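# Separate the blue block from the red block

## Task

Take the blue block off the top of the red block and set it down so that both blocks rest on the table without touching each other, with nothing knocked off the table, and the arrangement stays that way after the robot lets go.

## Robot and tools

Robot: two 6-joint arms with parallel grippers, left_arm and right_arm, mounted on opposite sides of a table. left_arm's base sits at (-0.020, +0.458, +0.039) m in the scene frame and right_arm's at (-0.020, -0.458, +0.039) m. Each base is turned 90 degrees about vertical (quat_wxyz (0.707,0,0,-0.707) for left, (0.707,0,0,+0.707) for right), with +z up in both. Scene frame: origin at the table centre, +z up, table surface at z = +0.020 m. Arm names do not match sides of the images.

Frames in results: each arm's end_effector_position (m), quat_wxyz and velocities are expressed in that arm's own base frame, not the scene frame. Fixed cameras and the table use the scene frame. end_effector_position is the point between the fingers, about 3-4 cm short of the tips; fingers point along the gripper's +x and close along its y. Only the last 1.5 cm of each finger face is flat. Reported hand poses can be off by a few centimetres.

Command row: every row has 14 numbers, 7 for left_arm then 7 for right_arm, even when one arm is idle. Per arm the order is: wrist yaw, elbow, shoulder, wrist pitch, wrist roll, waist (absolute target angles in radians), then the gripper opening. Shoulder, elbow and wrist roll have signs flipped relative to the URDF, so their usable ranges in your numbers are: wrist yaw -1.571..1.571, elbow -2.356..0, shoulder -3.142..0, wrist pitch -1.571..1.571, wrist roll -3.142..3.142, waist -3.054..3.054. Targets beyond about 0.028 rad past a range end (and farther out than the current angle) are refused; slightly beyond is clipped, reported as "joint sent to its limit". Opening runs -1..+1: +1 fully open (pad gap 0.080 m), empty fingers meet near -0.78. Closing fully takes at least 0.6 s. To grip, command about 0.08 below the grip_measured value at first contact; less than that squeezes more gently. Always resend the current opening for a gripper you want unchanged, since 0 is itself a command.

Tools:
execute_actions(actions, cameras): actions is a list of actions; each action is a list of up to 15 rows, each row lasting one 1/30 s step, the last row repeated to fill 15 steps (0.5 s per action). Empty list just reports state and images. cameras: list of names, ["all"], or [] for none; omitted means all only for an empty list. Per step each joint target is kept within 0.368 rad (waist, shoulder, elbow) or 0.763 rad (wrist joints) of its measured angle, and targets moving the hand over 70 mm are scaled back, so big motions need several actions.
move(target, speed, blend, opening_speed, blocking, cameras): target is one 14-number row or a list of up to 15 rows (absolute joint angles plus openings, same layout). All joints move synchronised, so the hand follows a curve, not a line, and nothing avoids obstacles. speed: peak rad/s of the joint with the farthest to go, 0.01-7, default 0.5 (one value or one per target). blend: corner rounding in rad for lists. opening_speed: rate on the -1..1 scale per second, at least 0.2. Gripper changes in the first row are applied at the start; in later rows only after arriving and settling. blocking=false returns after about 0.5 s while the move continues; a new move replaces it. Result adds a "move:" line: done, off_target (resting more than 0.03 rad from target), moving, held, fault; limits=held means steps were withheld.
wait(seconds 0-10, cameras): lets time pass holding the last command.
stop(cameras): brakes a running move.
zoom_image(camera, region [x0,y0,x1,y1] pixels, max 504x504): enlarges part of that camera's latest image.
read_manual(section): licence texts only.
finished_scene(scene): ends the scene (1-3); irreversible, call only when the blocks are apart and stable.

Cameras: cam_head_left, cam_head_right, cam_high, cam_low, cam_left_wrist, cam_right_wrist, each 672x504. Calibration is approximate; wrist views may lag during motion.

Result lines: Joint positions and Joint velocities list each arm's six joints in the row order plus the pad gap (m). "Joint targets" shows what joints are being driven to now; resend them to hold still. "Tool commands" shows present gripper commands. grip_measured is the measured opening on the command scale. Joint torques include the arm's own weight; External joint torques estimate outside push (a push toward larger angle lowers the value). "blocked" names an arm stopped by contact; "joint command not followed" means the clearance check altered targets; MOTOR HOT warns of heating.

Avoid: dropping or flinging the block, releasing it while moving, fast impacts, pressing hard into the table or blocks, and any contact between the two arms or one gripper closing on the other (can end the scene). Contact torque reaching the load limits (waist 17.8, shoulder 22, elbow 22, wrist pitch 5.8, wrist yaw 5.78, wrist roll 5.42 N m) triggers a 10 s torque fault; any arm stop costs. Keep everything on the table. Holding loads at long reach heats motors; at 95 °C an over-temperature fault stops the arm. Time keeps running while you think, so plan briskly and move smoothly.

Each tool is called after "Emit:" as name([rows], argument=value, ...), one row to a line, values as JSON.

## Session

Emit:
execute_actions(actions=[])

Scene clock: 0.00 s.
left_arm: end_effector_position=(+0.1205, -0.0092, +0.1517) grip_measured=+0.989 end_effector_quat_wxyz=(+0.839, +0.126, +0.528, -0.035) | right_arm: end_effector_position=(+0.3088, -0.3677, +0.2907) grip_measured=+1.000 end_effector_quat_wxyz=(+0.849, +0.038, -0.089, -0.520)
Joint names: [wrist yaw, elbow, shoulder, wrist pitch, wrist roll, waist]
Joint positions: left_arm=[-0.225 -0.749 -0.582 -1.33 0.075 -0.357 0.08] | right_arm=[0.338 -0.988 -1.64 0.77 -0.12 -0.768 0.08]
Joint velocities: within noise
Joint torques (N m): no reading
External joint torques (N m): no reading
Heat: left arm: hottest wrist yaw 35 °C (+0.0 °C/min); right arm: hottest wrist pitch 37 °C (+0.0 °C/min).
Joint targets: left_arm=[-0.226 -0.749 -0.581 -1.329 0.075 -0.357] | right_arm=[0.338 -0.992 -1.635 0.772 -0.120 -0.768]
Tool commands: left_gripper/opening=+0.988879 right_gripper/opening=+1.0
camera_calibration:
cam_left_wrist: T_world_to_cam=[[-0.222588, -0.958082, -0.180369, 0.0556842], [-0.971235, 0.233974, -0.0442481, 0.153123], [0.084595, 0.165332, -0.982603, 0.219416], [0, 0, 0, 1]] pos_world=[0.142551, -0.018753, 0.232418]
cam_right_wrist: T_world_to_cam=[[-0.883101, -0.447179, -0.141998, 0.158743], [-0.000789159, 0.304065, -0.952651, 0.409715], [0.469182, -0.841175, -0.268873, -0.303403], [0, 0, 0, 1]] pos_world=[0.282861, -0.308809, 0.33128]

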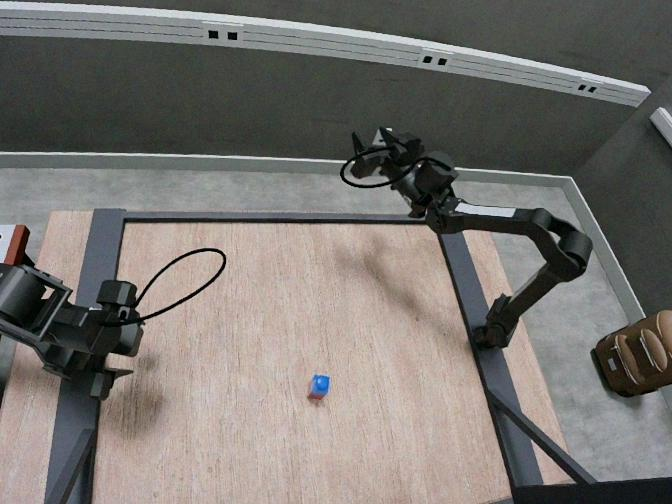

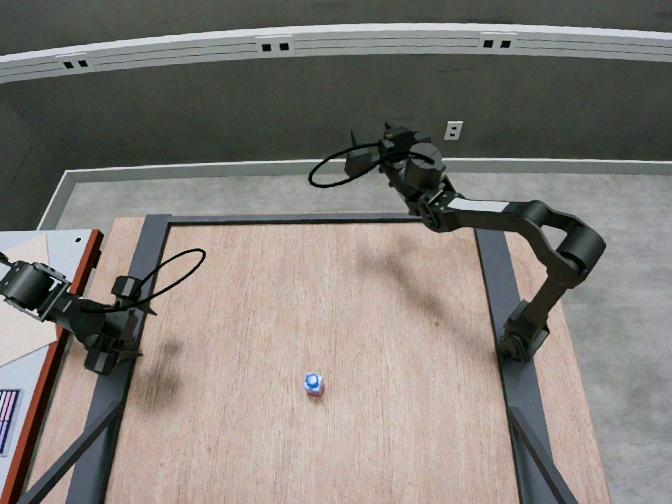

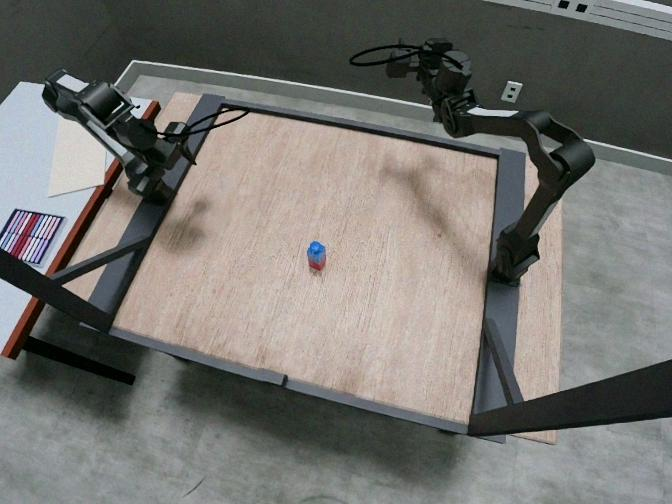

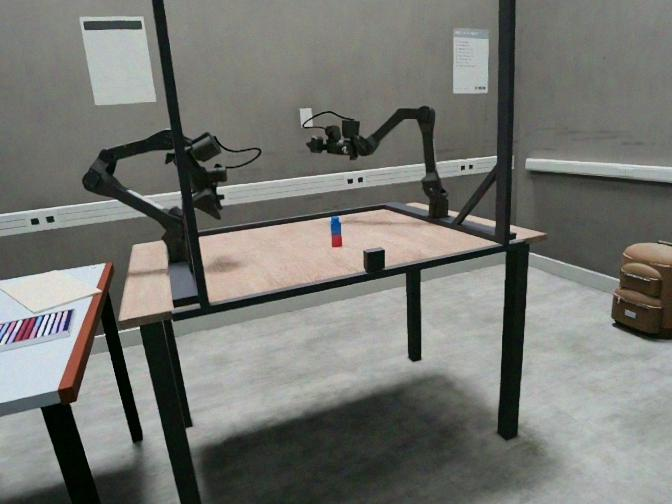

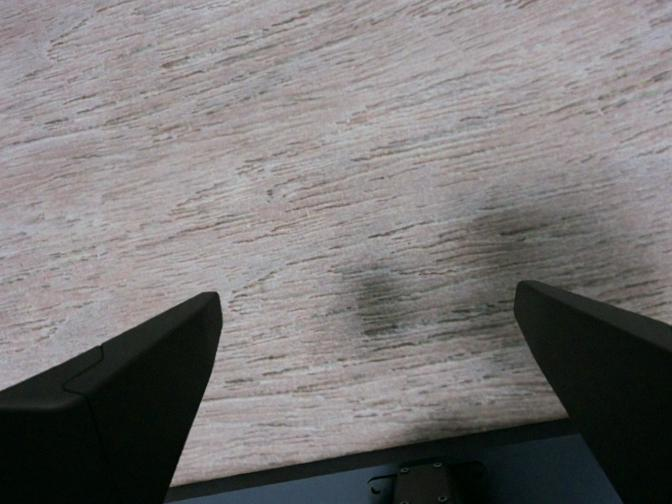

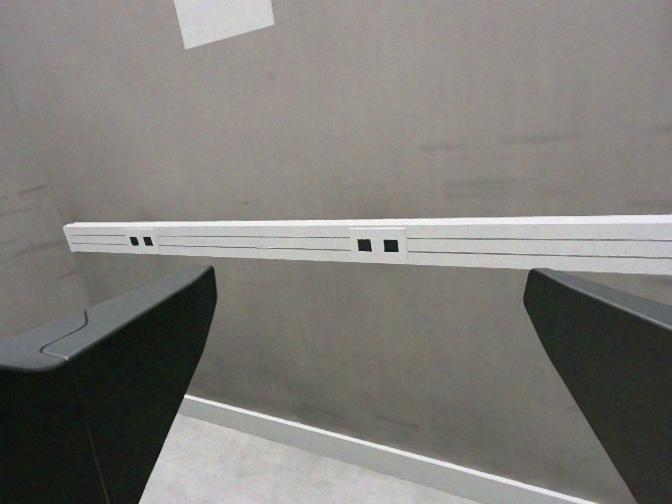

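Emit:
zoom_image(camera="cam_head_right", region=[285, 360, 345, 410])

Emit:
zoom_image(camera="cam_high", region=[290, 230, 345, 280])

Emit:
zoom_image(camera="cam_head_left", region=[290, 365, 345, 410])

Scaled by 8.400.

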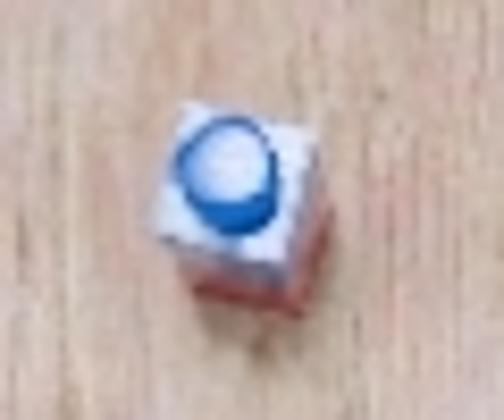

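Scaled by 9.164.

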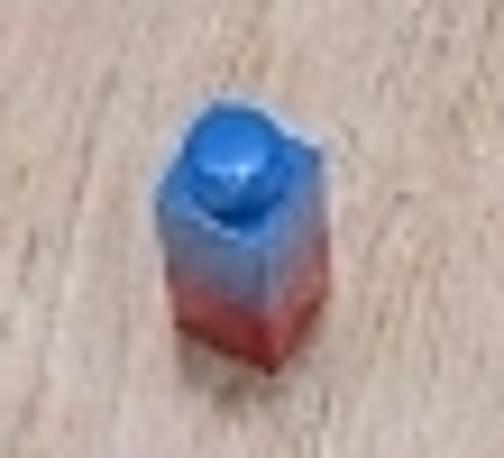

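Scaled by 9.164.

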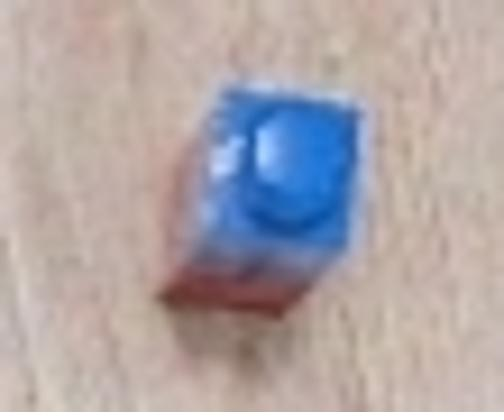

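Emit:
move([
  [-0.045,-0.75,-1.13,-0.55,-0.02,-0.22,1,0.761,-0.542,-1.53,0.363,-0.461,0.604,1],
  [0.134,-0.751,-1.677,0.221,-0.113,-0.088,1,0.761,-0.542,-1.53,0.363,-0.461,0.604,1],
], speed=1.0, blend=[0.15,0], cameras=["cam_left_wrist","cam_right_wrist"])

Scene clock: 7.27 s.
left_arm: end_effector_position=(+0.4043, -0.0567, +0.0694) grip_measured=+0.989 end_effector_quat_wxyz=(+0.933, +0.043, +0.336, -0.122) | right_arm: end_effector_position=(+0.3380, +0.1062, +0.0897) grip_measured=+1.000 end_effector_quat_wxyz=(+0.967, +0.024, +0.219, -0.127)
Joint names: [wrist yaw, elbow, shoulder, wrist pitch, wrist roll, waist]
Joint positions: left_arm=[0.13 -0.749 -1.664 0.218 -0.106 -0.092 0.08] | right_arm=[0.757 -0.547 -1.543 0.363 -0.455 0.601 0.08]
Joint torques (N m): left_arm=[0.23 -6.14 4.47 2.09 -0.22 0.35] | right_arm=[0.43 -4.44 6.74 1.67 -0.16 0.38]
External joint torques (N m): left_arm=[0.18 -0.31 -2.07 0.57 -0.22 0.34] | right_arm=[0.17 0.69 1.84 0.32 -0.16 0.34]
Heat: left arm: hottest wrist yaw 35 °C (+0.0 °C/min); right arm: hottest wrist pitch 38 °C (+8.3 °C/min).
Joint targets: left_arm=[0.134 -0.751 -1.677 0.221 -0.113 -0.088] | right_arm=[0.761 -0.542 -1.530 0.363 -0.461 0.604]
move: done
camera_calibration:
cam_left_wrist: T_world_to_cam=[[-0.280491, -0.959699, -0.0174017, 0.0705157], [-0.839906, 0.254175, -0.479533, 0.414438], [0.464631, -0.119889, -0.877351, -0.0546789], [0, 0, 0, 1]] pos_world=[0.393274, -0.0442213, 0.151991]
cam_right_wrist: T_world_to_cam=[[-0.257655, -0.965779, 0.0297467, 0.196178], [-0.718309, 0.170861, -0.674417, 0.305868], [0.646255, -0.195134, -0.737751, -0.0588059], [0, 0, 0, 1]] pos_world=[0.308258, 0.125728, 0.157063]
Images, in order (width x height): cam_left_wrist 672x504, cam_right_wrist 672x504.

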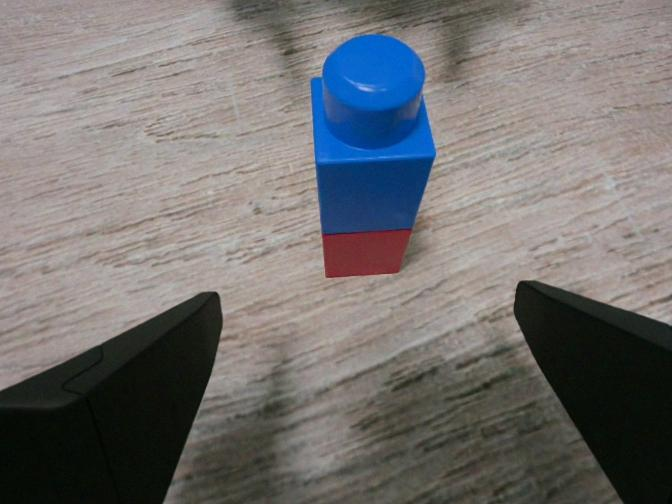

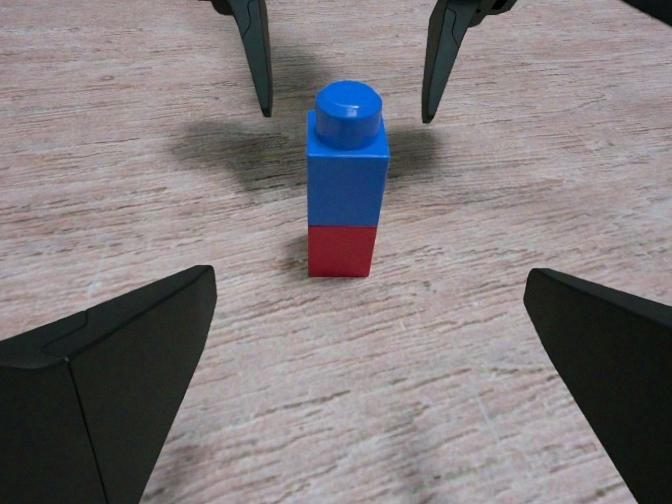

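Emit:
move(target=[0.099,-0.928,-1.999,0.356,-0.083,-0.133,1,0.761,-0.542,-1.53,0.363,-0.461,0.604,1], speed=0.5, cameras=["cam_left_wrist","cam_right_wrist"])

Scene clock: 10.77 s.
left_arm: end_effector_position=(+0.4567, -0.0751, +0.0210) grip_measured=+0.989 end_effector_quat_wxyz=(+0.931, +0.045, +0.339, -0.125) | right_arm: end_effector_position=(+0.3380, +0.1062, +0.0897) grip_measured=+1.000 end_effector_quat_wxyz=(+0.967, +0.024, +0.219, -0.127)
Joint names: [wrist yaw, elbow, shoulder, wrist pitch, wrist roll, waist]
Joint positions: left_arm=[0.105 -0.919 -1.978 0.355 -0.088 -0.129 0.08] | right_arm=[0.757 -0.547 -1.543 0.363 -0.455 0.601 0.08]
Joint torques (N m): left_arm=[-0.16 -6.25 5.49 1.87 0.19 -0.17] | right_arm=[0.44 -4.52 6.78 1.68 -0.19 0.25]
External joint torques (N m): left_arm=[-0.2 -0.86 -2.99 0.33 0.19 -0.15] | right_arm=[0.18 0.64 1.83 0.32 -0.19 0.24]
Heat: left arm: hottest wrist pitch 35 °C (+11.1 °C/min); right arm: hottest wrist pitch 38 °C (+5.6 °C/min).
Joint targets: left_arm=[0.099 -0.928 -1.999 0.356 -0.083 -0.133] | right_arm=[0.761 -0.542 -1.530 0.363 -0.461 0.604]
move: done
camera_calibration:
cam_left_wrist: T_world_to_cam=[[-0.286558, -0.957895, -0.0179436, 0.0696262], [-0.842164, 0.260777, -0.47197, 0.441337], [0.456777, -0.120135, -0.881432, -0.120092], [0, 0, 0, 1]] pos_world=[0.446485, -0.0628234, 0.103694]
cam_right_wrist: T_world_to_cam=[[-0.257655, -0.965779, 0.0297467, 0.196178], [-0.718309, 0.170861, -0.674417, 0.305868], [0.646255, -0.195134, -0.737751, -0.0588059], [0, 0, 0, 1]] pos_world=[0.308258, 0.125728, 0.157063]
Images, in order (width x height): cam_left_wrist 672x504, cam_right_wrist 672x504.

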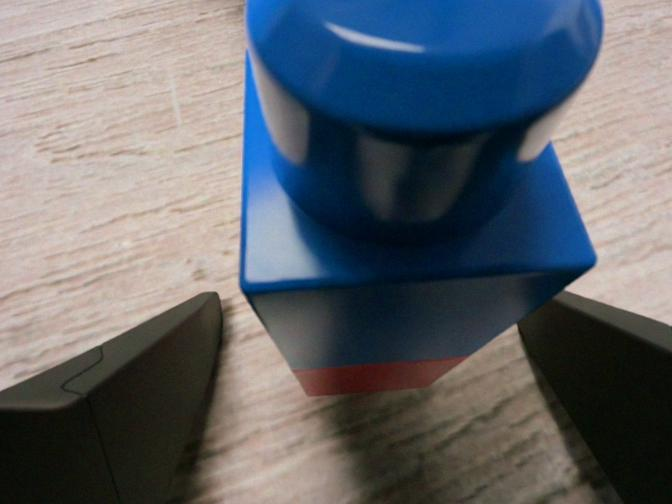

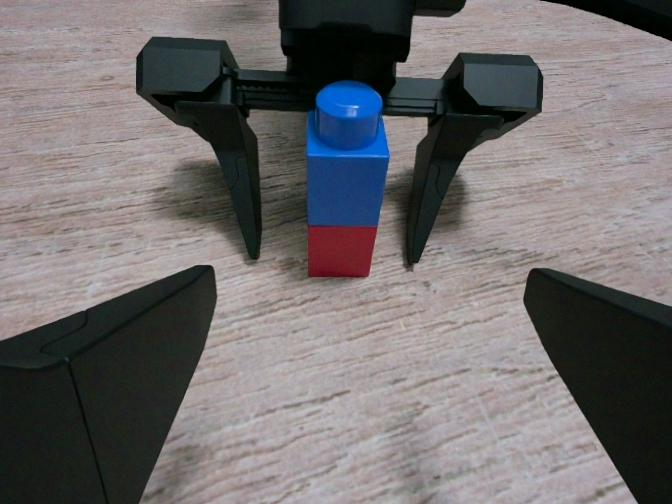

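Emit:
move([
  [0.099,-0.928,-1.999,0.356,-0.083,-0.133,-0.3,0.584,-0.746,-1.917,0.646,-0.313,0.392,1],
  [0.099,-0.928,-1.999,0.356,-0.083,-0.133,-0.3,0.584,-0.746,-1.917,0.646,-0.313,0.392,-0.3],
], speed=0.3, opening_speed=1.5, cameras=["cam_left_wrist","cam_right_wrist"])

Scene clock: 14.30 s.
left_arm: end_effector_position=(+0.4576, -0.0747, +0.0214) grip_measured=-0.126 end_effector_quat_wxyz=(+0.932, +0.045, +0.339, -0.122) | right_arm: end_effector_position=(+0.4238, +0.0873, +0.0514) grip_measured=-0.105 end_effector_quat_wxyz=(+0.968, +0.030, +0.215, -0.125)
Joint names: [wrist yaw, elbow, shoulder, wrist pitch, wrist roll, waist]
Joint positions: left_arm=[0.1 -0.921 -1.979 0.357 -0.086 -0.129 0.029] | right_arm=[0.58 -0.736 -1.911 0.642 -0.317 0.395 0.03]
Joint torques (N m): left_arm=[0.04 -6.17 5.66 1.78 0.12 -0.21] | right_arm=[0.38 -5.58 6.83 2.11 0.13 -0.21]
External joint torques (N m): left_arm=[0.01 -0.82 -2.79 0.24 0.12 -0.27] | right_arm=[0.2 -1.01 -0.13 0.64 0.13 -0.26]
Heat: left arm: hottest wrist pitch 35 °C (+8.4 °C/min); right arm: hottest wrist pitch 39 °C (+8.4 °C/min).
Joint targets: left_arm=[0.099 -0.928 -1.999 0.356 -0.083 -0.133] | right_arm=[0.584 -0.746 -1.917 0.646 -0.313 0.392]
move: done
camera_calibration:
cam_left_wrist: T_world_to_cam=[[-0.282116, -0.959173, -0.01993, 0.06823], [-0.842263, 0.25757, -0.473551, 0.441958], [0.459351, -0.11681, -0.880541, -0.121012], [0, 0, 0, 1]] pos_world=[0.447081, -0.0625261, 0.104094]
cam_right_wrist: T_world_to_cam=[[-0.255878, -0.966591, 0.0151277, 0.20118], [-0.712241, 0.177919, -0.679012, 0.341908], [0.653635, -0.184519, -0.733972, -0.150514], [0, 0, 0, 1]] pos_world=[0.39338, 0.105854, 0.118644]
Images, in order (width x height): cam_left_wrist 672x504, cam_right_wrist 672x504.

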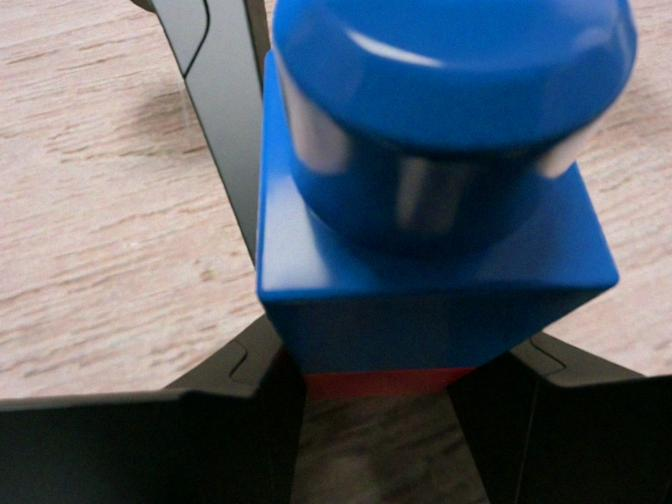

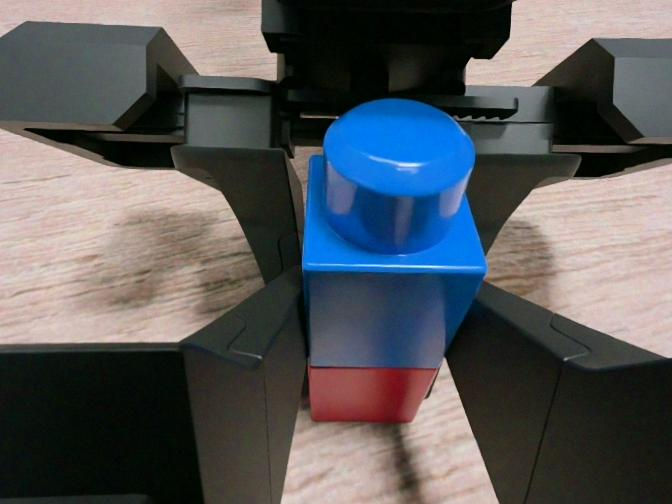

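Emit:
move([
  [0.099,-0.928,-1.999,0.356,-0.083,-0.133,-0.3,0.584,-0.746,-1.767,0.496,-0.313,0.392,-0.3],
  [0.099,-0.928,-1.999,0.356,-0.083,-0.133,-0.3,0.773,-0.501,-1.673,0.54,-0.472,0.618,-0.3],
  [0.099,-0.921,-2.011,0.356,-0.083,-0.133,-0.3,0.773,-0.462,-1.908,0.814,-0.472,0.618,-0.3],
], speed=[0.14,0.35,0.25], blend=[0.02,0.03,0], cameras=["cam_left_wrist","cam_right_wrist","cam_head_right"])

Emit:
zoom_image(camera="cam_left_wrist", region=[230, 0, 480, 140])

Scene clock: 19.90 s.
left_arm: end_effector_position=(+0.4603, -0.0746, +0.0210) grip_measured=-0.126 end_effector_quat_wxyz=(+0.932, +0.045, +0.338, -0.121) | right_arm: end_effector_position=(+0.3383, +0.1107, +0.0150) grip_measured=-0.105 end_effector_quat_wxyz=(+0.968, +0.027, +0.214, -0.126)
Joint names: [wrist yaw, elbow, shoulder, wrist pitch, wrist roll, waist]
Joint positions: left_arm=[0.097 -0.931 -1.988 0.357 -0.085 -0.129 0.029] | right_arm=[0.769 -0.465 -1.902 0.809 -0.466 0.615 0.03]
Joint torques (N m): left_arm=[0.1 -4.18 5.33 1.76 0.09 -0.29] | right_arm=[0.46 -2.77 5.49 2.06 -0.15 0.27]
External joint torques (N m): left_arm=[0.07 1.13 -3.12 0.24 0.09 -0.35] | right_arm=[0.2 0.53 -0.17 0.71 -0.15 0.27]
Heat: left arm: hottest wrist pitch 36 °C (+9.0 °C/min); right arm: hottest wrist pitch 39 °C (+6.0 °C/min).
Joint targets: left_arm=[0.099 -0.921 -2.011 0.356 -0.083 -0.133] | right_arm=[0.773 -0.462 -1.908 0.814 -0.472 0.618]
move: done
camera_calibration:
cam_left_wrist: T_world_to_cam=[[-0.279384, -0.959936, -0.0216393, 0.0678257], [-0.841988, 0.255764, -0.475016, 0.443788], [0.461519, -0.114492, -0.879711, -0.123427], [0, 0, 0, 1]] pos_world=[0.449578, -0.0625281, 0.103694]
cam_right_wrist: T_world_to_cam=[[-0.258051, -0.965909, 0.0207235, 0.203068], [-0.711268, 0.175418, -0.68068, 0.252075], [0.65384, -0.19039, -0.732287, -0.116519], [0, 0, 0, 1]] pos_world=[0.30788, 0.129742, 0.0820488]
Images, in order (width x height): cam_head_right 672x504, cam_left_wrist 672x504, cam_right_wrist 672x504.

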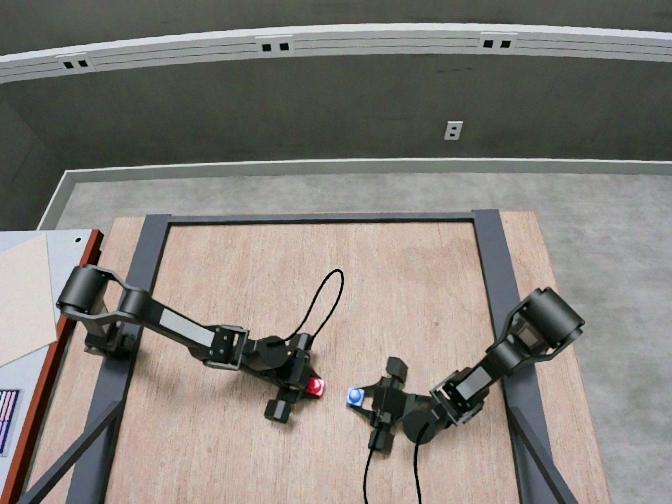

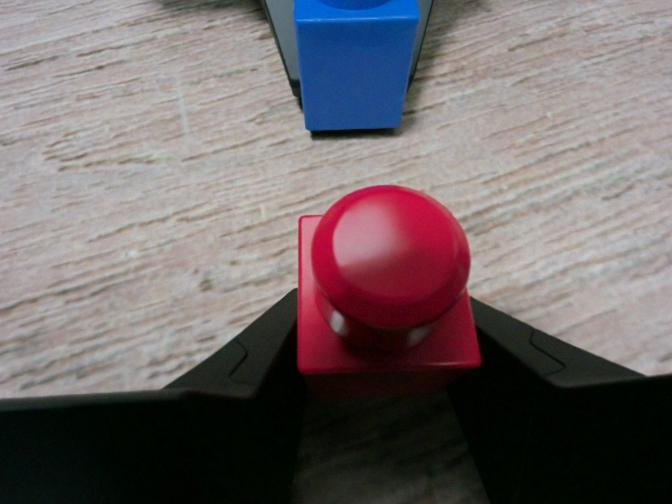

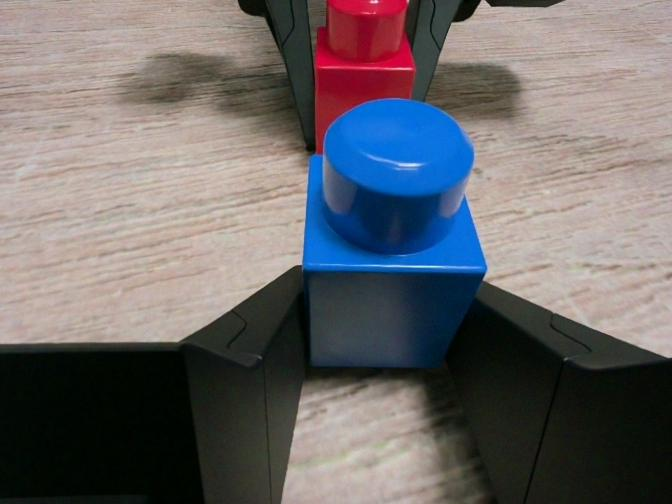

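Scaled by 2.016.

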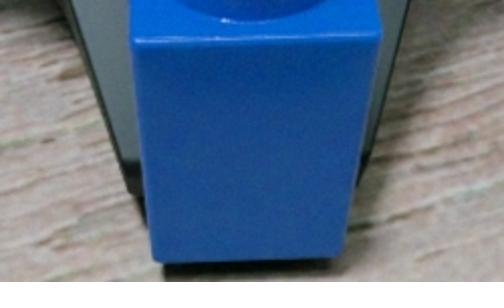

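Emit:
move([
  [0.099,-0.921,-2.011,0.356,-0.083,-0.133,-0.3,0.773,-0.462,-1.934,0.84,-0.472,0.618,-0.3],
  [0.099,-0.921,-2.011,0.356,-0.083,-0.133,0.7,0.773,-0.462,-1.934,0.84,-0.472,0.618,0.7],
  [0.134,-0.751,-1.677,0.221,-0.113,-0.088,0.7,0.893,-0.389,-1.72,0.591,-0.619,0.774,0.7],
], speed=[0.1,0.1,0.35], opening_speed=1.2, cameras=["cam_left_wrist","cam_right_wrist"])

Scene clock: 24.90 s.
left_arm: end_effector_position=(+0.4078, -0.0572, +0.0647) grip_measured=+0.697 end_effector_quat_wxyz=(+0.931, +0.043, +0.340, -0.122) | right_arm: end_effector_position=(+0.2940, +0.1225, +0.0289) grip_measured=+0.697 end_effector_quat_wxyz=(+0.967, +0.024, +0.218, -0.127)
Joint names: [wrist yaw, elbow, shoulder, wrist pitch, wrist roll, waist]
Joint positions: left_arm=[0.13 -0.762 -1.69 0.221 -0.106 -0.092 0.066] | right_arm=[0.889 -0.393 -1.732 0.592 -0.613 0.77 0.066]
Joint torques (N m): left_arm=[0.22 -4.69 7.81 1.84 -0.21 0.41] | right_arm=[0.54 -3.06 6.49 1.5 -0.17 0.29]
External joint torques (N m): left_arm=[0.17 1.15 1.07 0.3 -0.2 0.38] | right_arm=[0.2 0.51 1.76 0.29 -0.16 0.26]
Heat: left arm: hottest wrist pitch 36 °C (+7.2 °C/min); right arm: hottest wrist pitch 40 °C (+7.2 °C/min).
Joint targets: left_arm=[0.134 -0.751 -1.677 0.221 -0.113 -0.088] | right_arm=[0.893 -0.389 -1.720 0.591 -0.619 0.774]
move: done
camera_calibration:
cam_left_wrist: T_world_to_cam=[[-0.281105, -0.95955, -0.0156241, 0.0711246], [-0.844132, 0.254972, -0.471626, 0.416447], [0.456532, -0.119388, -0.88166, -0.0568528], [0, 0, 0, 1]] pos_world=[0.397485, -0.0447222, 0.147394]
cam_right_wrist: T_world_to_cam=[[-0.257331, -0.965876, 0.0294104, 0.202233], [-0.717386, 0.17056, -0.675475, 0.230253], [0.647408, -0.194919, -0.736797, -0.072504], [0, 0, 0, 1]] pos_world=[0.264161, 0.141928, 0.0961617]
Images, in order (width x height): cam_left_wrist 672x504, cam_right_wrist 672x504.

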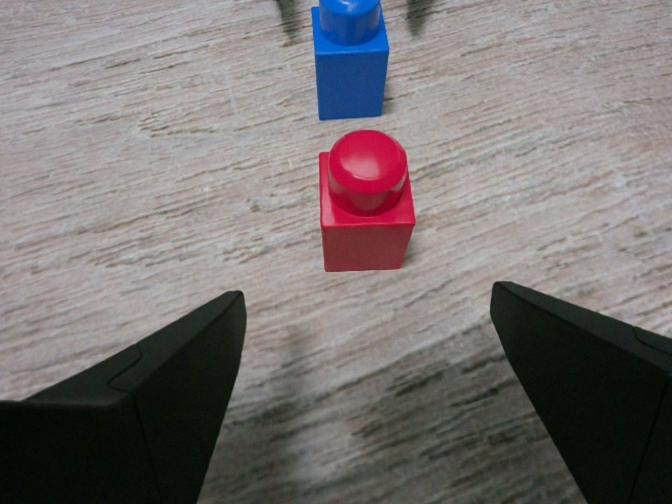

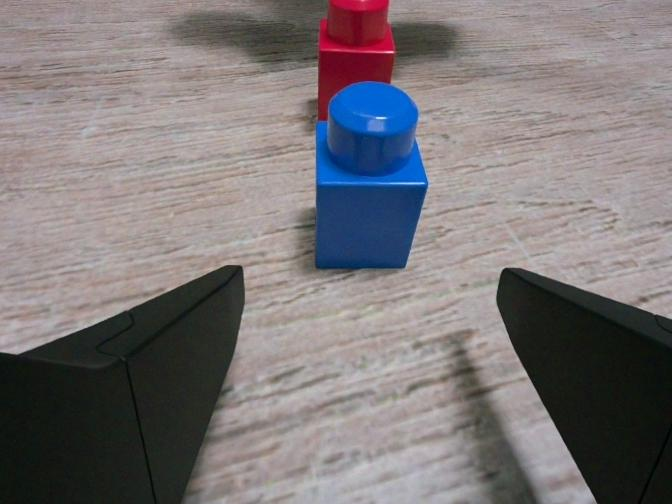

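Emit:
finished_scene(scene=3)

The scene is finished: the task was done.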